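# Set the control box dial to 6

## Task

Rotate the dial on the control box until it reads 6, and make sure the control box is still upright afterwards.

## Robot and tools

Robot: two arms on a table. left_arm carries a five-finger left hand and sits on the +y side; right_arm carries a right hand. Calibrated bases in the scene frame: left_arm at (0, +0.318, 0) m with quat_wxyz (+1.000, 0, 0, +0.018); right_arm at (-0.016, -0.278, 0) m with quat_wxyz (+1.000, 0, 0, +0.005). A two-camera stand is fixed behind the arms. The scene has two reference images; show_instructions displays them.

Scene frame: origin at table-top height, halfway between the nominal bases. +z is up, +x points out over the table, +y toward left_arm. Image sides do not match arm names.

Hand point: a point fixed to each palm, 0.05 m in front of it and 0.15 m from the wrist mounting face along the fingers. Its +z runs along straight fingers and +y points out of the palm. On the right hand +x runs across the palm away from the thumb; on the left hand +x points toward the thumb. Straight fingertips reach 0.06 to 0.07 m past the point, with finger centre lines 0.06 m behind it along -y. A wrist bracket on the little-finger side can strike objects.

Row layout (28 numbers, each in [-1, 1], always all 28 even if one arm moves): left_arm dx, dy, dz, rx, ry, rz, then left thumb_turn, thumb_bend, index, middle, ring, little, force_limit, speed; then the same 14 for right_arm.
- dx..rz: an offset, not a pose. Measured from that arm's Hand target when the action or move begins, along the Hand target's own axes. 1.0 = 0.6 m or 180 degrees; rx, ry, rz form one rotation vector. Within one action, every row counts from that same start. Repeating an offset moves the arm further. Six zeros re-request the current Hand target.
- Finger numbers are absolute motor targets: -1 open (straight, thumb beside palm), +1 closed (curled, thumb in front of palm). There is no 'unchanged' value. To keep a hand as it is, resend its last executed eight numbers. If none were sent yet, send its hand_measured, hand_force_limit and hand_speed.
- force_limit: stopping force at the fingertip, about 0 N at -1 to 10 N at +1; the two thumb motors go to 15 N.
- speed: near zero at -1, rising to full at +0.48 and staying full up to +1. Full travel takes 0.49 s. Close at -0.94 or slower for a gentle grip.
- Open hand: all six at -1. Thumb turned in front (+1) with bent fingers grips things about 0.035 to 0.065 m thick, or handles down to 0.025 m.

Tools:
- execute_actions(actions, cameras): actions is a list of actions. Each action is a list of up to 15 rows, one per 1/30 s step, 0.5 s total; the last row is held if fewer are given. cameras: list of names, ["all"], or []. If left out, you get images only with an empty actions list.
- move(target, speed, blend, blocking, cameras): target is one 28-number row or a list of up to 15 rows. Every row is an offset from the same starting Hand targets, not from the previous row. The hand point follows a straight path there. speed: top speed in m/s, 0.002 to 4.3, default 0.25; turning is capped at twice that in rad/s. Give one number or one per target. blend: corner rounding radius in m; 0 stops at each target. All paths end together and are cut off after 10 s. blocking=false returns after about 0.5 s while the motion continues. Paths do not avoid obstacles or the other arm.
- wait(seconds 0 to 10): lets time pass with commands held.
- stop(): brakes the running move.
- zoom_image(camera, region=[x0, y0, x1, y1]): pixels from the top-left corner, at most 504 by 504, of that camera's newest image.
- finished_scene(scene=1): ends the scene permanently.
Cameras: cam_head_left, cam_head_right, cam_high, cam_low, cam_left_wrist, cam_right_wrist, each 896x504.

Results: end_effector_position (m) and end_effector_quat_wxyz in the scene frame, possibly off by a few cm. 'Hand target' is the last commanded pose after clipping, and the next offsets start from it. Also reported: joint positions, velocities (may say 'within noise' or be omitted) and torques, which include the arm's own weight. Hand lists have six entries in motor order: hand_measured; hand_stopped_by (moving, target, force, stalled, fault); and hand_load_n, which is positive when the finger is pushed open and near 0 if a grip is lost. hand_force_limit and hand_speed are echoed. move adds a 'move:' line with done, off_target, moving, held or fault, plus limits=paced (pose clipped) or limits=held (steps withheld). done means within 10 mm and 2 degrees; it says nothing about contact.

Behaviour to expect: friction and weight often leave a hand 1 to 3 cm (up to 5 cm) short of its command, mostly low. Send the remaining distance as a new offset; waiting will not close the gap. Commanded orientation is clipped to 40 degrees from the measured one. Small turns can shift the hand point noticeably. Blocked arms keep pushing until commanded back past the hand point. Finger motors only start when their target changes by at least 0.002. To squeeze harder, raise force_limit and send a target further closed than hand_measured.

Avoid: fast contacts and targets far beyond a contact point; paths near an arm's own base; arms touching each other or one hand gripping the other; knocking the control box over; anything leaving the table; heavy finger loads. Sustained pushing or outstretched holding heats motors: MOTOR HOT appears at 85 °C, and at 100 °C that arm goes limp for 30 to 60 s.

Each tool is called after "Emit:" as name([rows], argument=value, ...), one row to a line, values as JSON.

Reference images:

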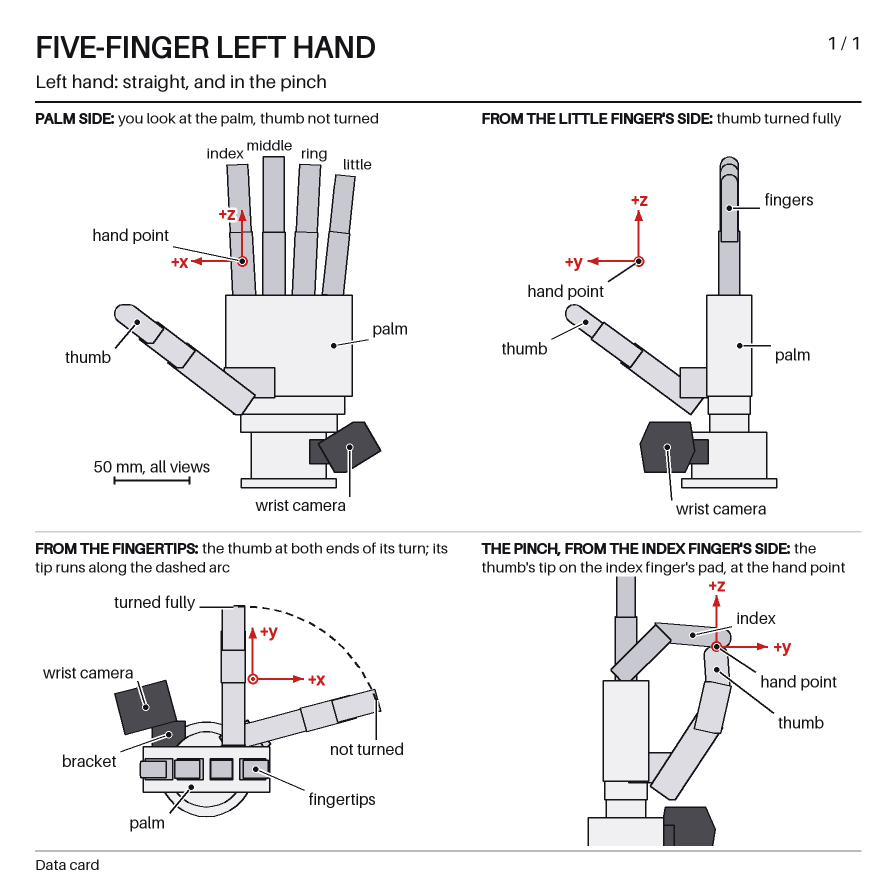

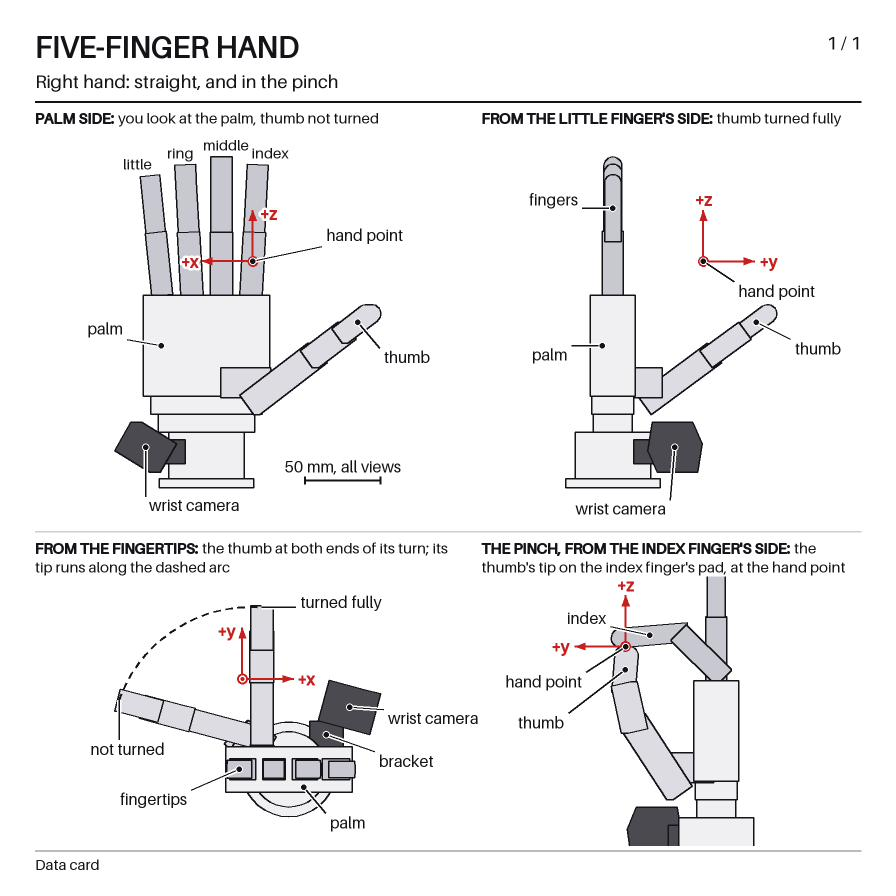

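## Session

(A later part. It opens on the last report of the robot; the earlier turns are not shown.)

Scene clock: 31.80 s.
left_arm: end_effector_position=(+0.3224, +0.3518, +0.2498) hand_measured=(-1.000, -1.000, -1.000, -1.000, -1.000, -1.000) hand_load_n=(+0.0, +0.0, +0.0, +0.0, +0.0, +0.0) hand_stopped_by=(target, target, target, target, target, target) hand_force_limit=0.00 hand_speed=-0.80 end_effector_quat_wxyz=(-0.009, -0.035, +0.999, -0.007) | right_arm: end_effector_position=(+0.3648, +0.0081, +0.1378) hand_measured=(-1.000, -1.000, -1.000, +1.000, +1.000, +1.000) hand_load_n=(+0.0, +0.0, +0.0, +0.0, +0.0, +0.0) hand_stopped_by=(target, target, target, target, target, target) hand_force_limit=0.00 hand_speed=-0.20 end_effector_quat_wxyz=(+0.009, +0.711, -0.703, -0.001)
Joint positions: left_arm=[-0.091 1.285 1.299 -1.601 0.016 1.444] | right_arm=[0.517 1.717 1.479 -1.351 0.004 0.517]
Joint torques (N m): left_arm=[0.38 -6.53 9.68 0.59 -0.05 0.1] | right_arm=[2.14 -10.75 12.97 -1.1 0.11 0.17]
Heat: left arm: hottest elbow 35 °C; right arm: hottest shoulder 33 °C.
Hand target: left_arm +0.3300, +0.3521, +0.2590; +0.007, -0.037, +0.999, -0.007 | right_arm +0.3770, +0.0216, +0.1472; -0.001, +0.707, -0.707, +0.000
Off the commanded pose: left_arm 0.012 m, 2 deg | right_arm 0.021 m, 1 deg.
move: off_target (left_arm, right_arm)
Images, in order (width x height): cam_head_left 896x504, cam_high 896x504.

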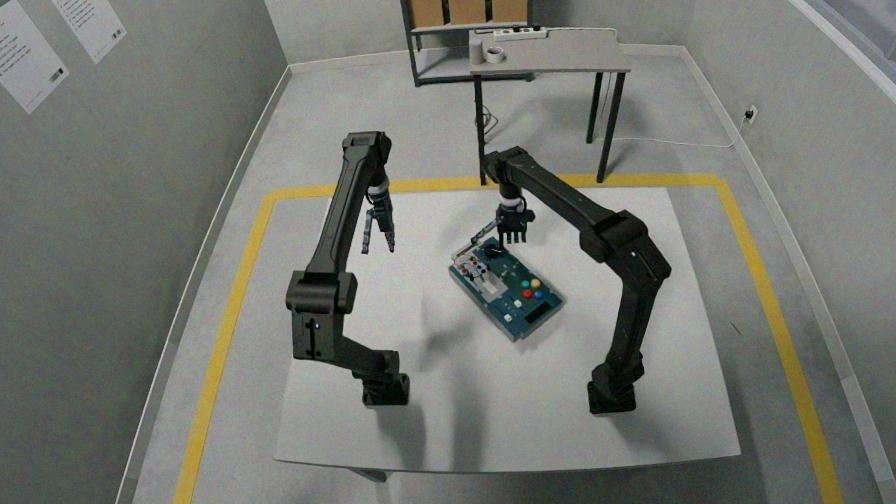

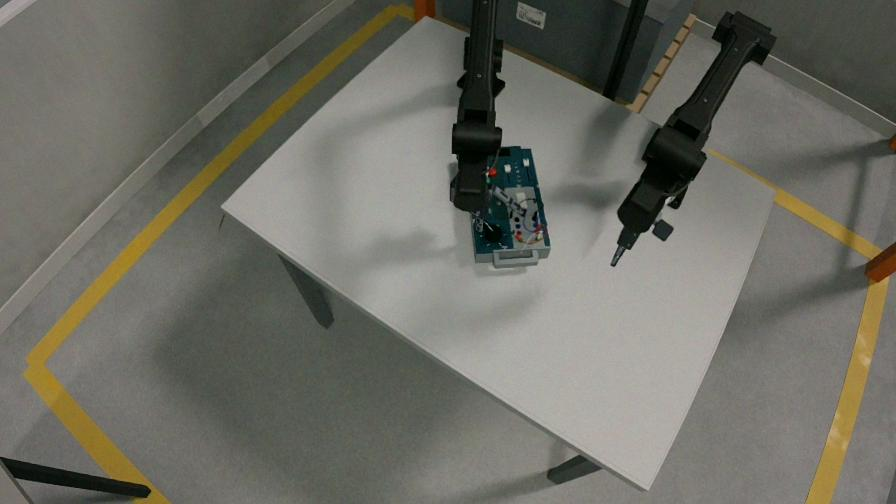

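Emit:
move([
  [0,0,0,0,0,0,-1,-1,-1,-1,-1,-1,0,-0.8,0.02,0.0525,0.007,0,0,0,-1,-1,-1,1,1,1,0,-0.2],
  [0,0,0,0,0,0,-1,-1,-1,-1,-1,-1,0,-0.8,0.0142,0.068,0.007,0,0,0,-1,-1,-1,1,1,1,0,-0.2],
], speed=0.04, blend=[0.004, 0], cameras=["cam_head_left","cam_high","cam_low","cam_right_wrist"])

Emit:
zoom_image(camera="cam_high", region=[460, 200, 530, 270])

Emit:
zoom_image(camera="cam_head_left", region=[460, 200, 530, 270])

Scene clock: 34.47 s.
left_arm: end_effector_position=(+0.3224, +0.3518, +0.2498) hand_measured=(-1.000, -1.000, -1.000, -1.000, -1.000, -1.000) hand_load_n=(+0.0, +0.0, +0.0, +0.0, +0.0, +0.0) hand_stopped_by=(target, target, target, target, target, target) hand_force_limit=0.00 hand_speed=-0.80 end_effector_quat_wxyz=(-0.009, -0.035, +0.999, -0.007) | right_arm: end_effector_position=(+0.3415, +0.0084, +0.1381) hand_measured=(-1.000, -1.000, -1.000, +1.000, +1.000, +1.000) hand_load_n=(+0.0, +0.0, +0.0, +0.0, +0.0, +0.0) hand_stopped_by=(target, target, target, target, target, target) hand_force_limit=0.00 hand_speed=-0.20 end_effector_quat_wxyz=(+0.008, +0.706, -0.708, +0.001)
Joint positions: left_arm=[-0.091 1.285 1.299 -1.601 0.016 1.444] | right_arm=[0.541 1.663 1.411 -1.334 0.005 0.554]
Joint torques (N m): left_arm=[-0.03 -6.48 9.77 0.61 -0.02 0.1] | right_arm=[2.49 -13.16 7.62 -0.17 0.06 0.14]
Heat: left arm: hottest elbow 35 °C; right arm: hottest shoulder 33 °C.
Hand target: left_arm +0.3300, +0.3521, +0.2590; +0.007, -0.037, +0.999, -0.007 | right_arm +0.3363, +0.0131, +0.1429; -0.001, +0.707, -0.707, +0.000
Off the commanded pose: left_arm 0.012 m, 2 deg | right_arm 0.009 m, 1 deg.
move: off_target (left_arm)
Images, in order (width x height): cam_head_left 896x504, cam_high 896x504, cam_low 896x504, cam_right_wrist 896x504.

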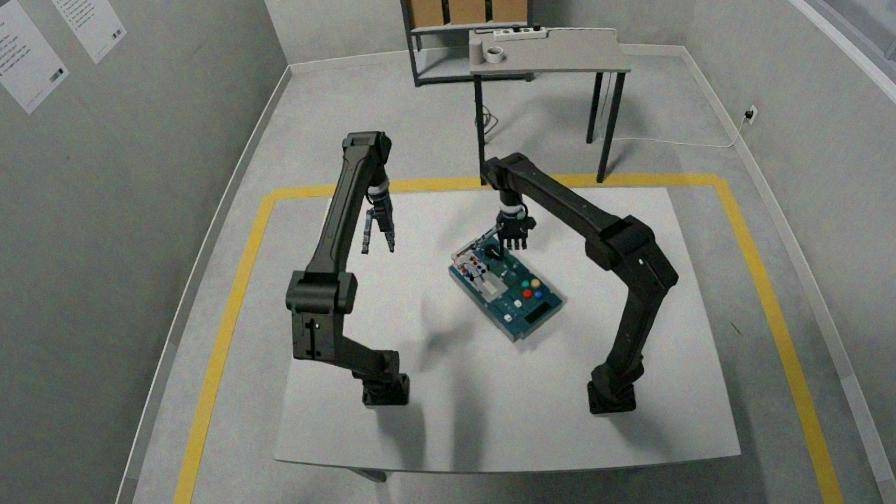

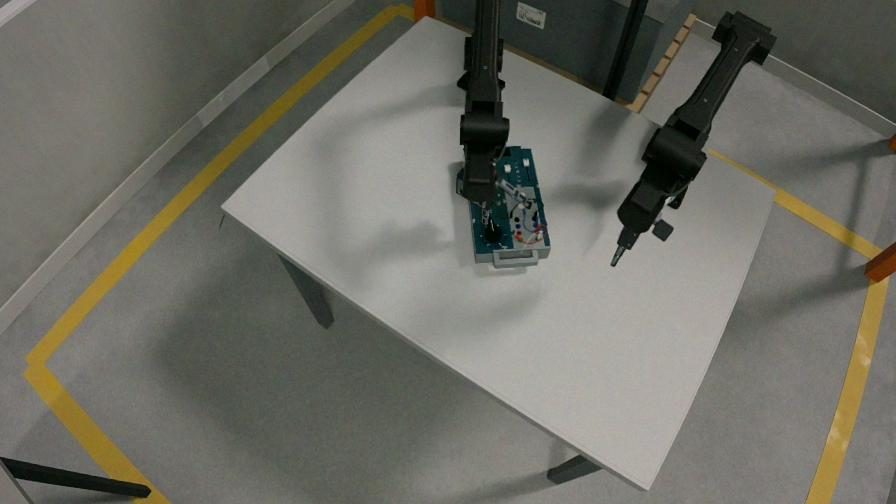

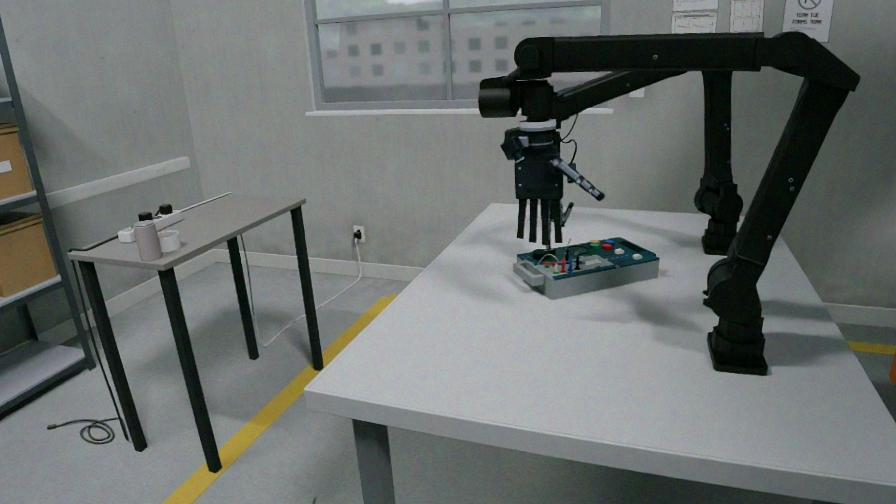

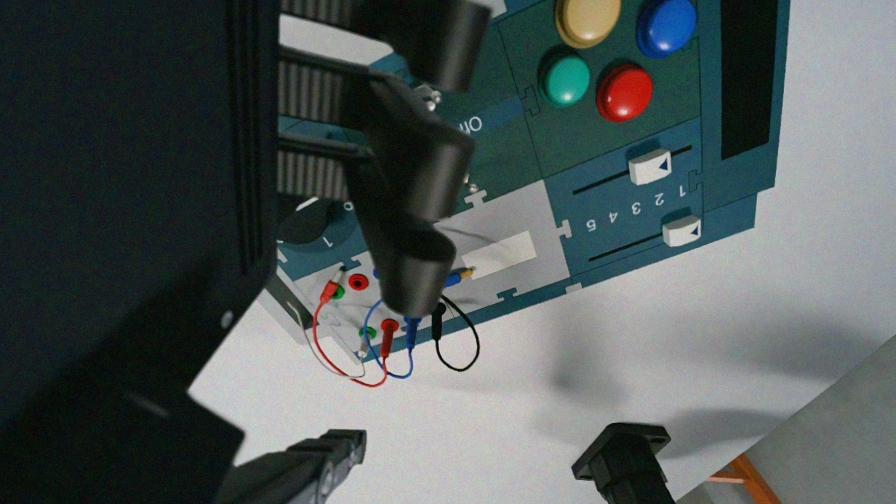

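Scaled by 7.200 from the camera's 896x504 image, which has a finer 1280x720 frame.

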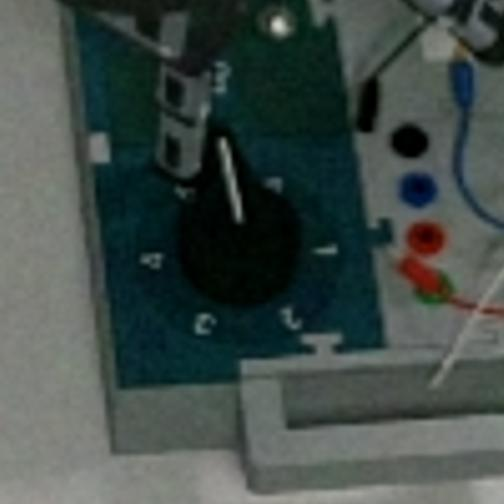

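Scaled by 7.200 from the camera's 896x504 image, which has a finer 1280x720 frame.

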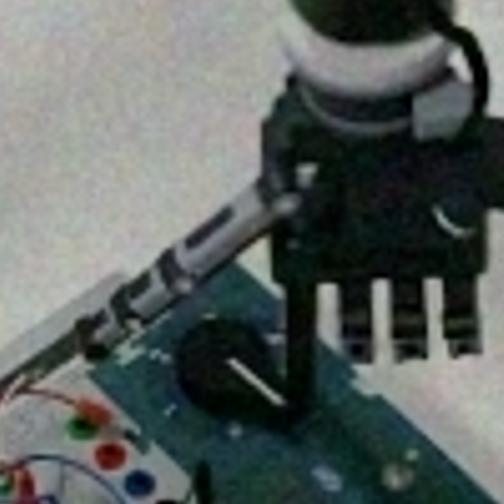

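Emit:
move([
  [0,0,0,0,0,0,-1,-1,-1,-1,-1,-1,0,-0.8,-0.0125,0.0088,0,0,0,0,-1,-1,-1,1,1,1,0,-0.2],
  [0,0,0,0,0,0,-1,-1,-1,-1,-1,-1,0,-0.8,-0.0192,0.0138,0,0,0,0,-1,-1,-1,1,1,1,0,-0.2],
], speed=0.03, blend=[0.003, 0], cameras=["cam_head_left","cam_high","cam_low","cam_right_wrist"])

Emit:
zoom_image(camera="cam_high", region=[460, 200, 530, 270])

Emit:
zoom_image(camera="cam_head_left", region=[460, 200, 530, 270])

Scene clock: 36.67 s.
left_arm: end_effector_position=(+0.3224, +0.3518, +0.2498) hand_measured=(-1.000, -1.000, -1.000, -1.000, -1.000, -1.000) hand_load_n=(+0.0, +0.0, +0.0, +0.0, +0.0, +0.0) hand_stopped_by=(target, target, target, target, target, target) hand_force_limit=0.00 hand_speed=-0.80 end_effector_quat_wxyz=(-0.009, -0.035, +0.999, -0.007) | right_arm: end_effector_position=(+0.3310, +0.0205, +0.1371) hand_measured=(-1.000, -1.000, -1.000, +1.000, +1.000, +1.000) hand_load_n=(+0.0, +0.0, +0.0, +0.0, +0.0, +0.0) hand_stopped_by=(target, target, target, target, target, target) hand_force_limit=0.00 hand_speed=-0.20 end_effector_quat_wxyz=(+0.010, +0.710, -0.704, +0.001)
Joint positions: left_arm=[-0.091 1.285 1.299 -1.601 0.016 1.444] | right_arm=[0.574 1.662 1.406 -1.334 0.005 0.575]
Joint torques (N m): left_arm=[0.62 -6.59 9.74 0.5 -0.02 0.11] | right_arm=[2.08 -13.16 7.83 -0.17 0.05 0.17]
Heat: left arm: hottest elbow 35 °C; right arm: hottest shoulder 33 °C.
Hand target: left_arm +0.3300, +0.3521, +0.2590; +0.007, -0.037, +0.999, -0.007 | right_arm +0.3280, +0.0247, +0.1430; -0.001, +0.707, -0.707, +0.000
Off the commanded pose: left_arm 0.012 m, 2 deg | right_arm 0.008 m, 1 deg.
move: off_target (left_arm); blend cut to 0.0025 m at target 1
Images, in order (width x height): cam_head_left 896x504, cam_high 896x504, cam_low 896x504, cam_right_wrist 896x504.

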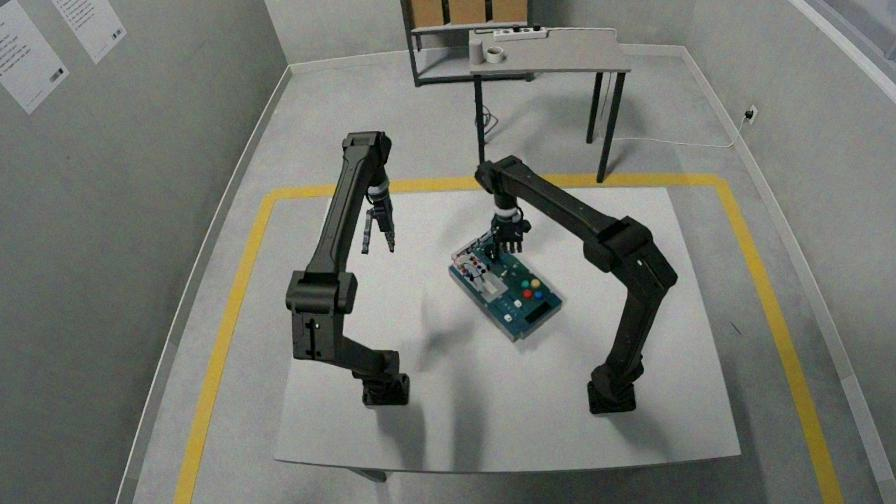

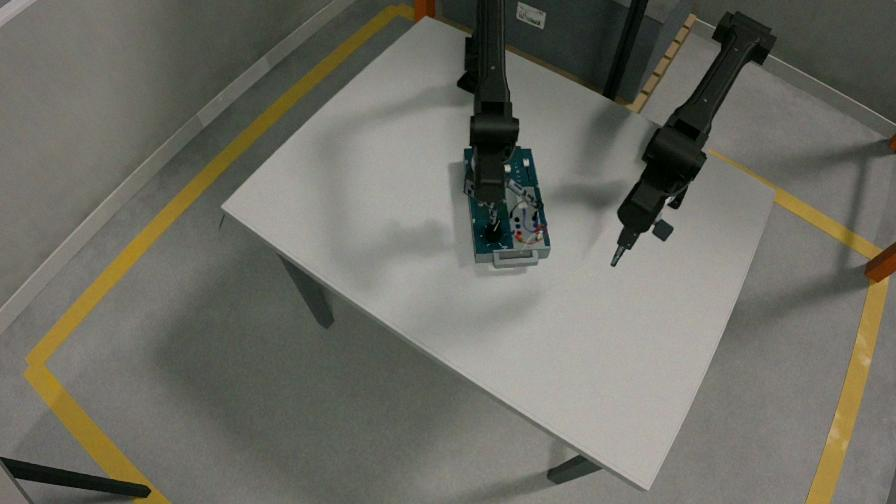

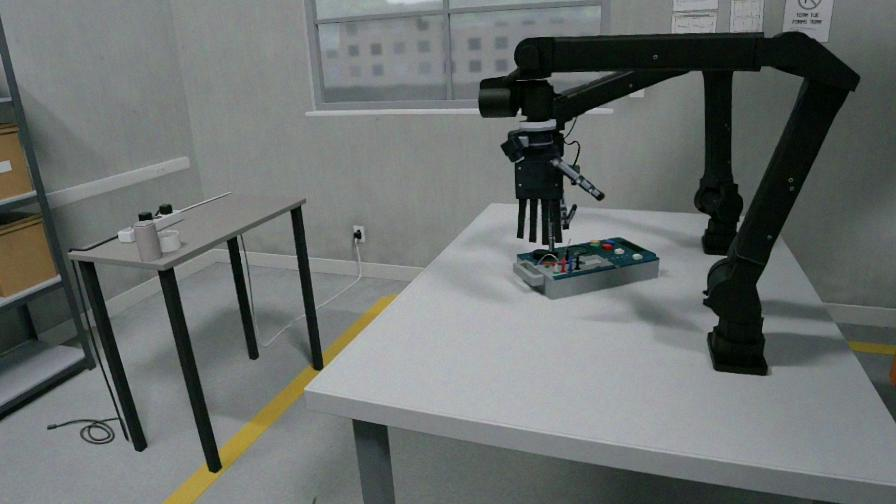

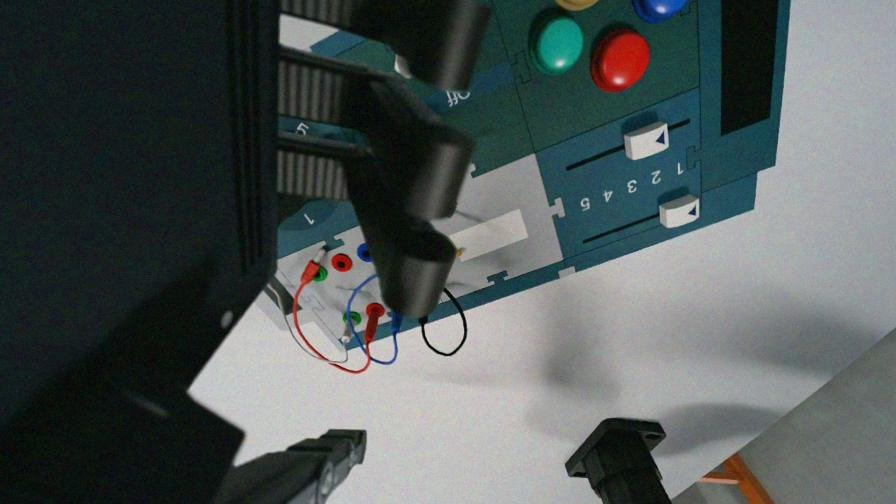

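Scaled by 7.200 from the camera's 896x504 image, which has a finer 1280x720 frame.

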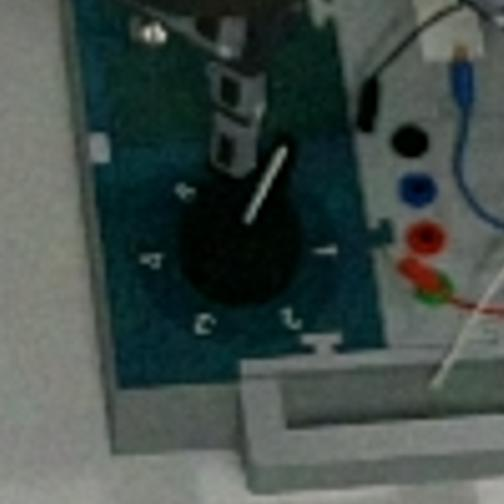

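Scaled by 7.200 from the camera's 896x504 image, which has a finer 1280x720 frame.

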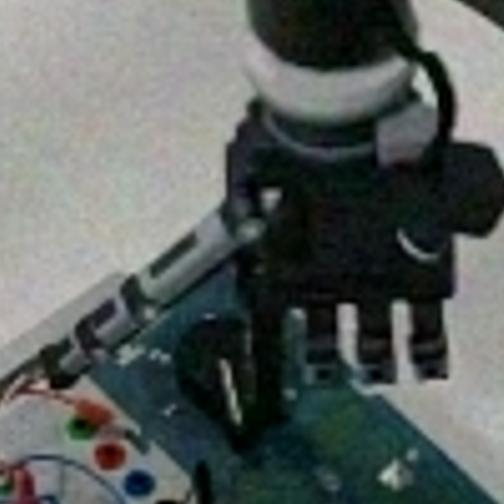

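Emit:
zoom_image(camera="cam_high", region=[478, 212, 510, 250])

Emit:
zoom_image(camera="cam_head_left", region=[476, 236, 508, 268])

Scaled by 13.263 from the camera's 896x504 image, which has a finer 1280x720 frame.

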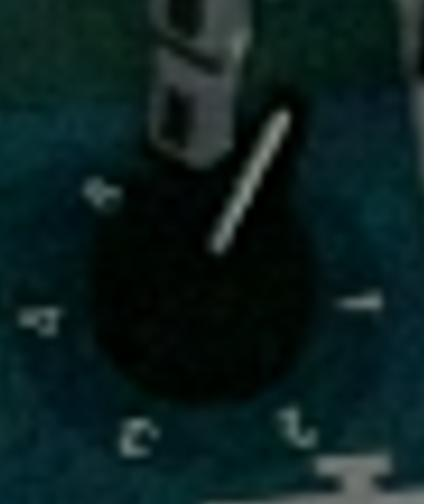

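Scaled by 15.750 from the camera's 896x504 image, which has a finer 1280x720 frame.

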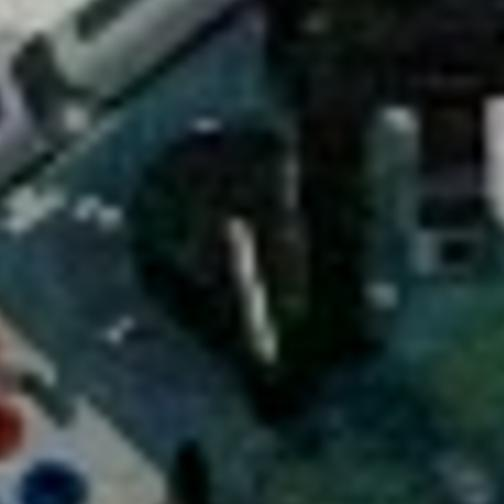

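Emit:
move([
  [0,0,0,0,0,0,-1,-1,-1,-1,-1,-1,0,-0.8,0.05,0,0,0,0,0,-1,-1,-1,1,1,1,0,-0.2],
  [0,0,0,0,0,0,-1,-1,-1,-1,-1,-1,0,-0.8,0.12,0,-0.2,0,0,0,-1,-1,-1,1,1,1,0,-0.2],
], speed=[0.06, 0.15], cameras=["cam_head_left","cam_high","cam_low","cam_right_wrist"])

Emit:
zoom_image(camera="cam_high", region=[470, 212, 510, 252])

Emit:
zoom_image(camera="cam_head_left", region=[472, 232, 512, 272])

Scene clock: 40.77 s.
left_arm: end_effector_position=(+0.3224, +0.3518, +0.2498) hand_measured=(-1.000, -1.000, -1.000, -1.000, -1.000, -1.000) hand_load_n=(+0.0, +0.0, +0.0, +0.0, +0.0, +0.0) hand_stopped_by=(target, target, target, target, target, target) hand_force_limit=0.00 hand_speed=-0.80 end_effector_quat_wxyz=(-0.009, -0.035, +0.999, -0.007) | right_arm: end_effector_position=(+0.3167, -0.0505, +0.2404) hand_measured=(-1.000, -1.000, -1.000, +1.000, +1.000, +1.000) hand_load_n=(+0.0, +0.0, +0.5, +0.0, +0.0, +0.0) hand_stopped_by=(target, target, target, target, target, target) hand_force_limit=0.00 hand_speed=-0.20 end_effector_quat_wxyz=(+0.024, +0.703, -0.711, -0.005)
Joint positions: left_arm=[-0.091 1.285 1.299 -1.601 0.016 1.444] | right_arm=[0.456 1.52 1.506 -1.606 0.005 0.477]
Joint torques (N m): left_arm=[0.44 -6.42 9.8 0.51 -0.07 0.09] | right_arm=[0.85 -10.4 13.29 -1.05 0.08 -0.15]
Heat: left arm: hottest elbow 36 °C; right arm: hottest elbow 34 °C.
Hand target: left_arm +0.3300, +0.3521, +0.2590; +0.007, -0.037, +0.999, -0.007 | right_arm +0.3279, -0.0476, +0.2629; -0.001, +0.707, -0.707, +0.000
Off the commanded pose: left_arm 0.012 m, 2 deg | right_arm 0.025 m, 3 deg.
move: off_target (left_arm, right_arm)
Images, in order (width x height): cam_head_left 896x504, cam_high 896x504, cam_low 896x504, cam_right_wrist 896x504.

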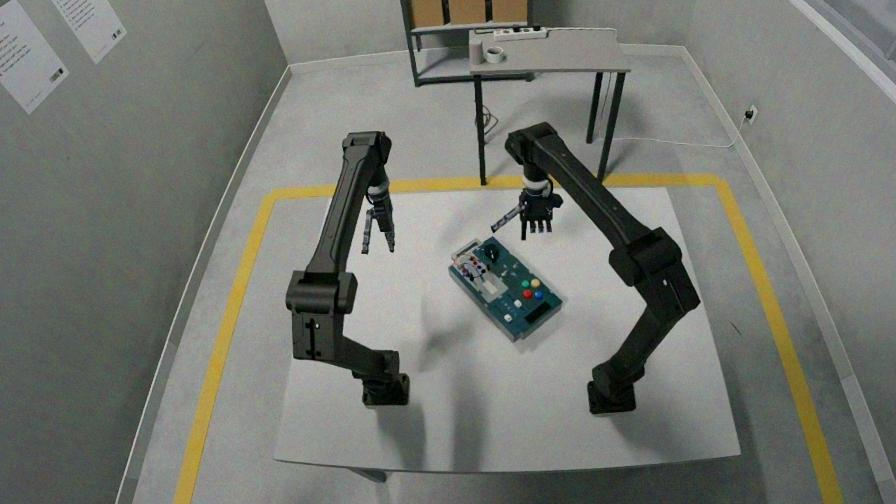

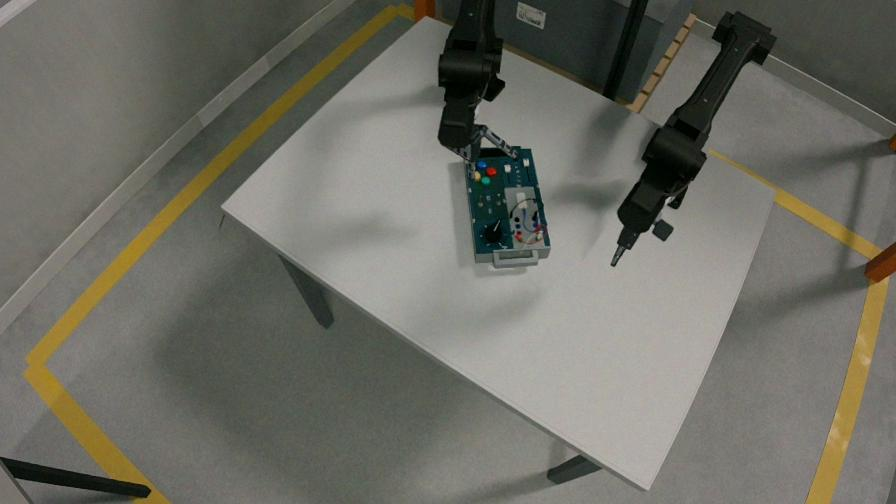

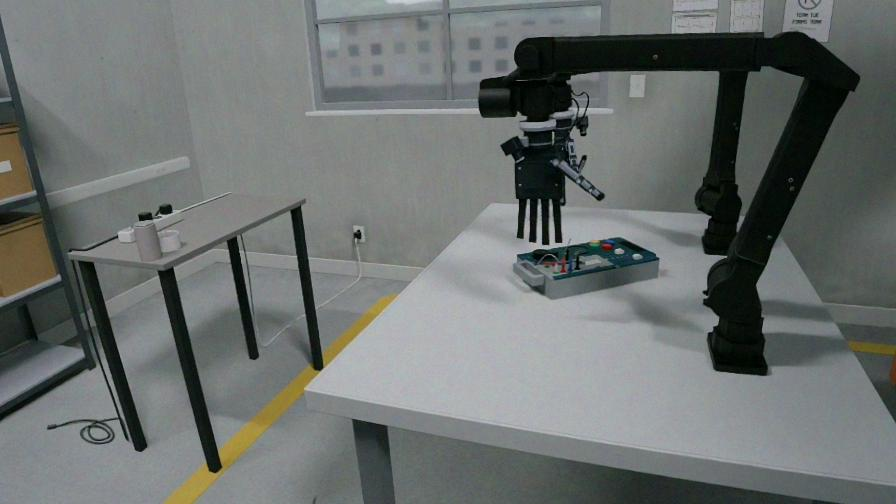

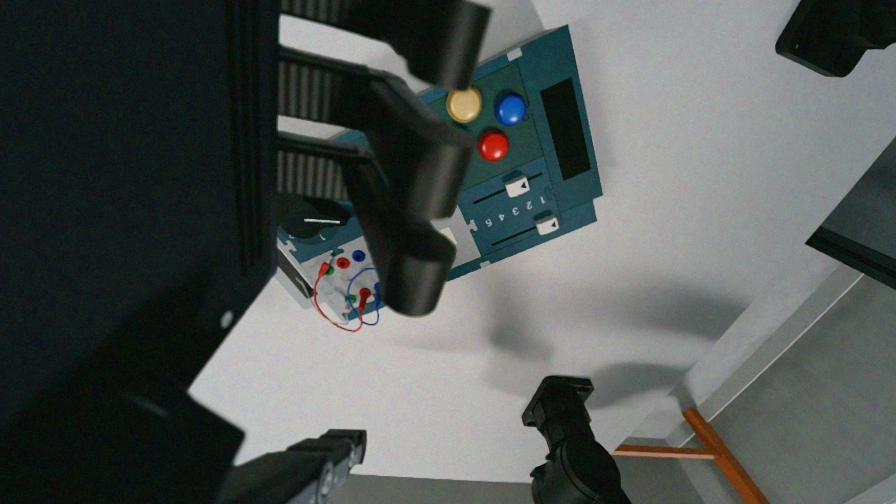

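Scaled by 12.600 from the camera's 896x504 image, which has a finer 1280x720 frame.

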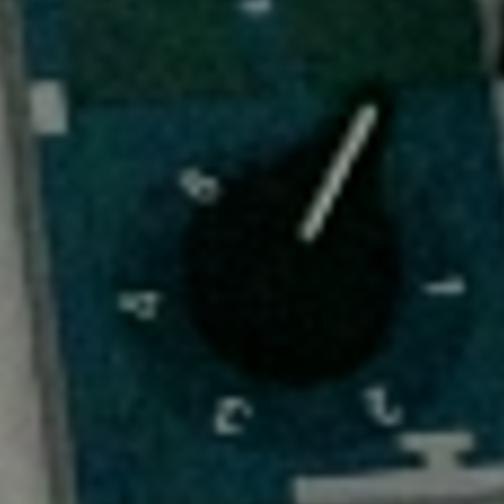

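Scaled by 12.600 from the camera's 896x504 image, which has a finer 1280x720 frame.

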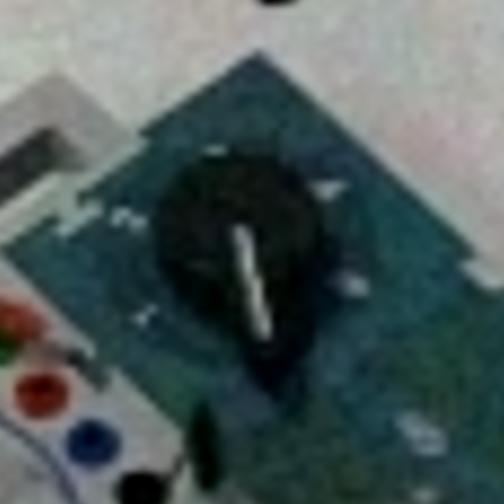

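Emit:
finished_scene()

The scene is finished: the task was done.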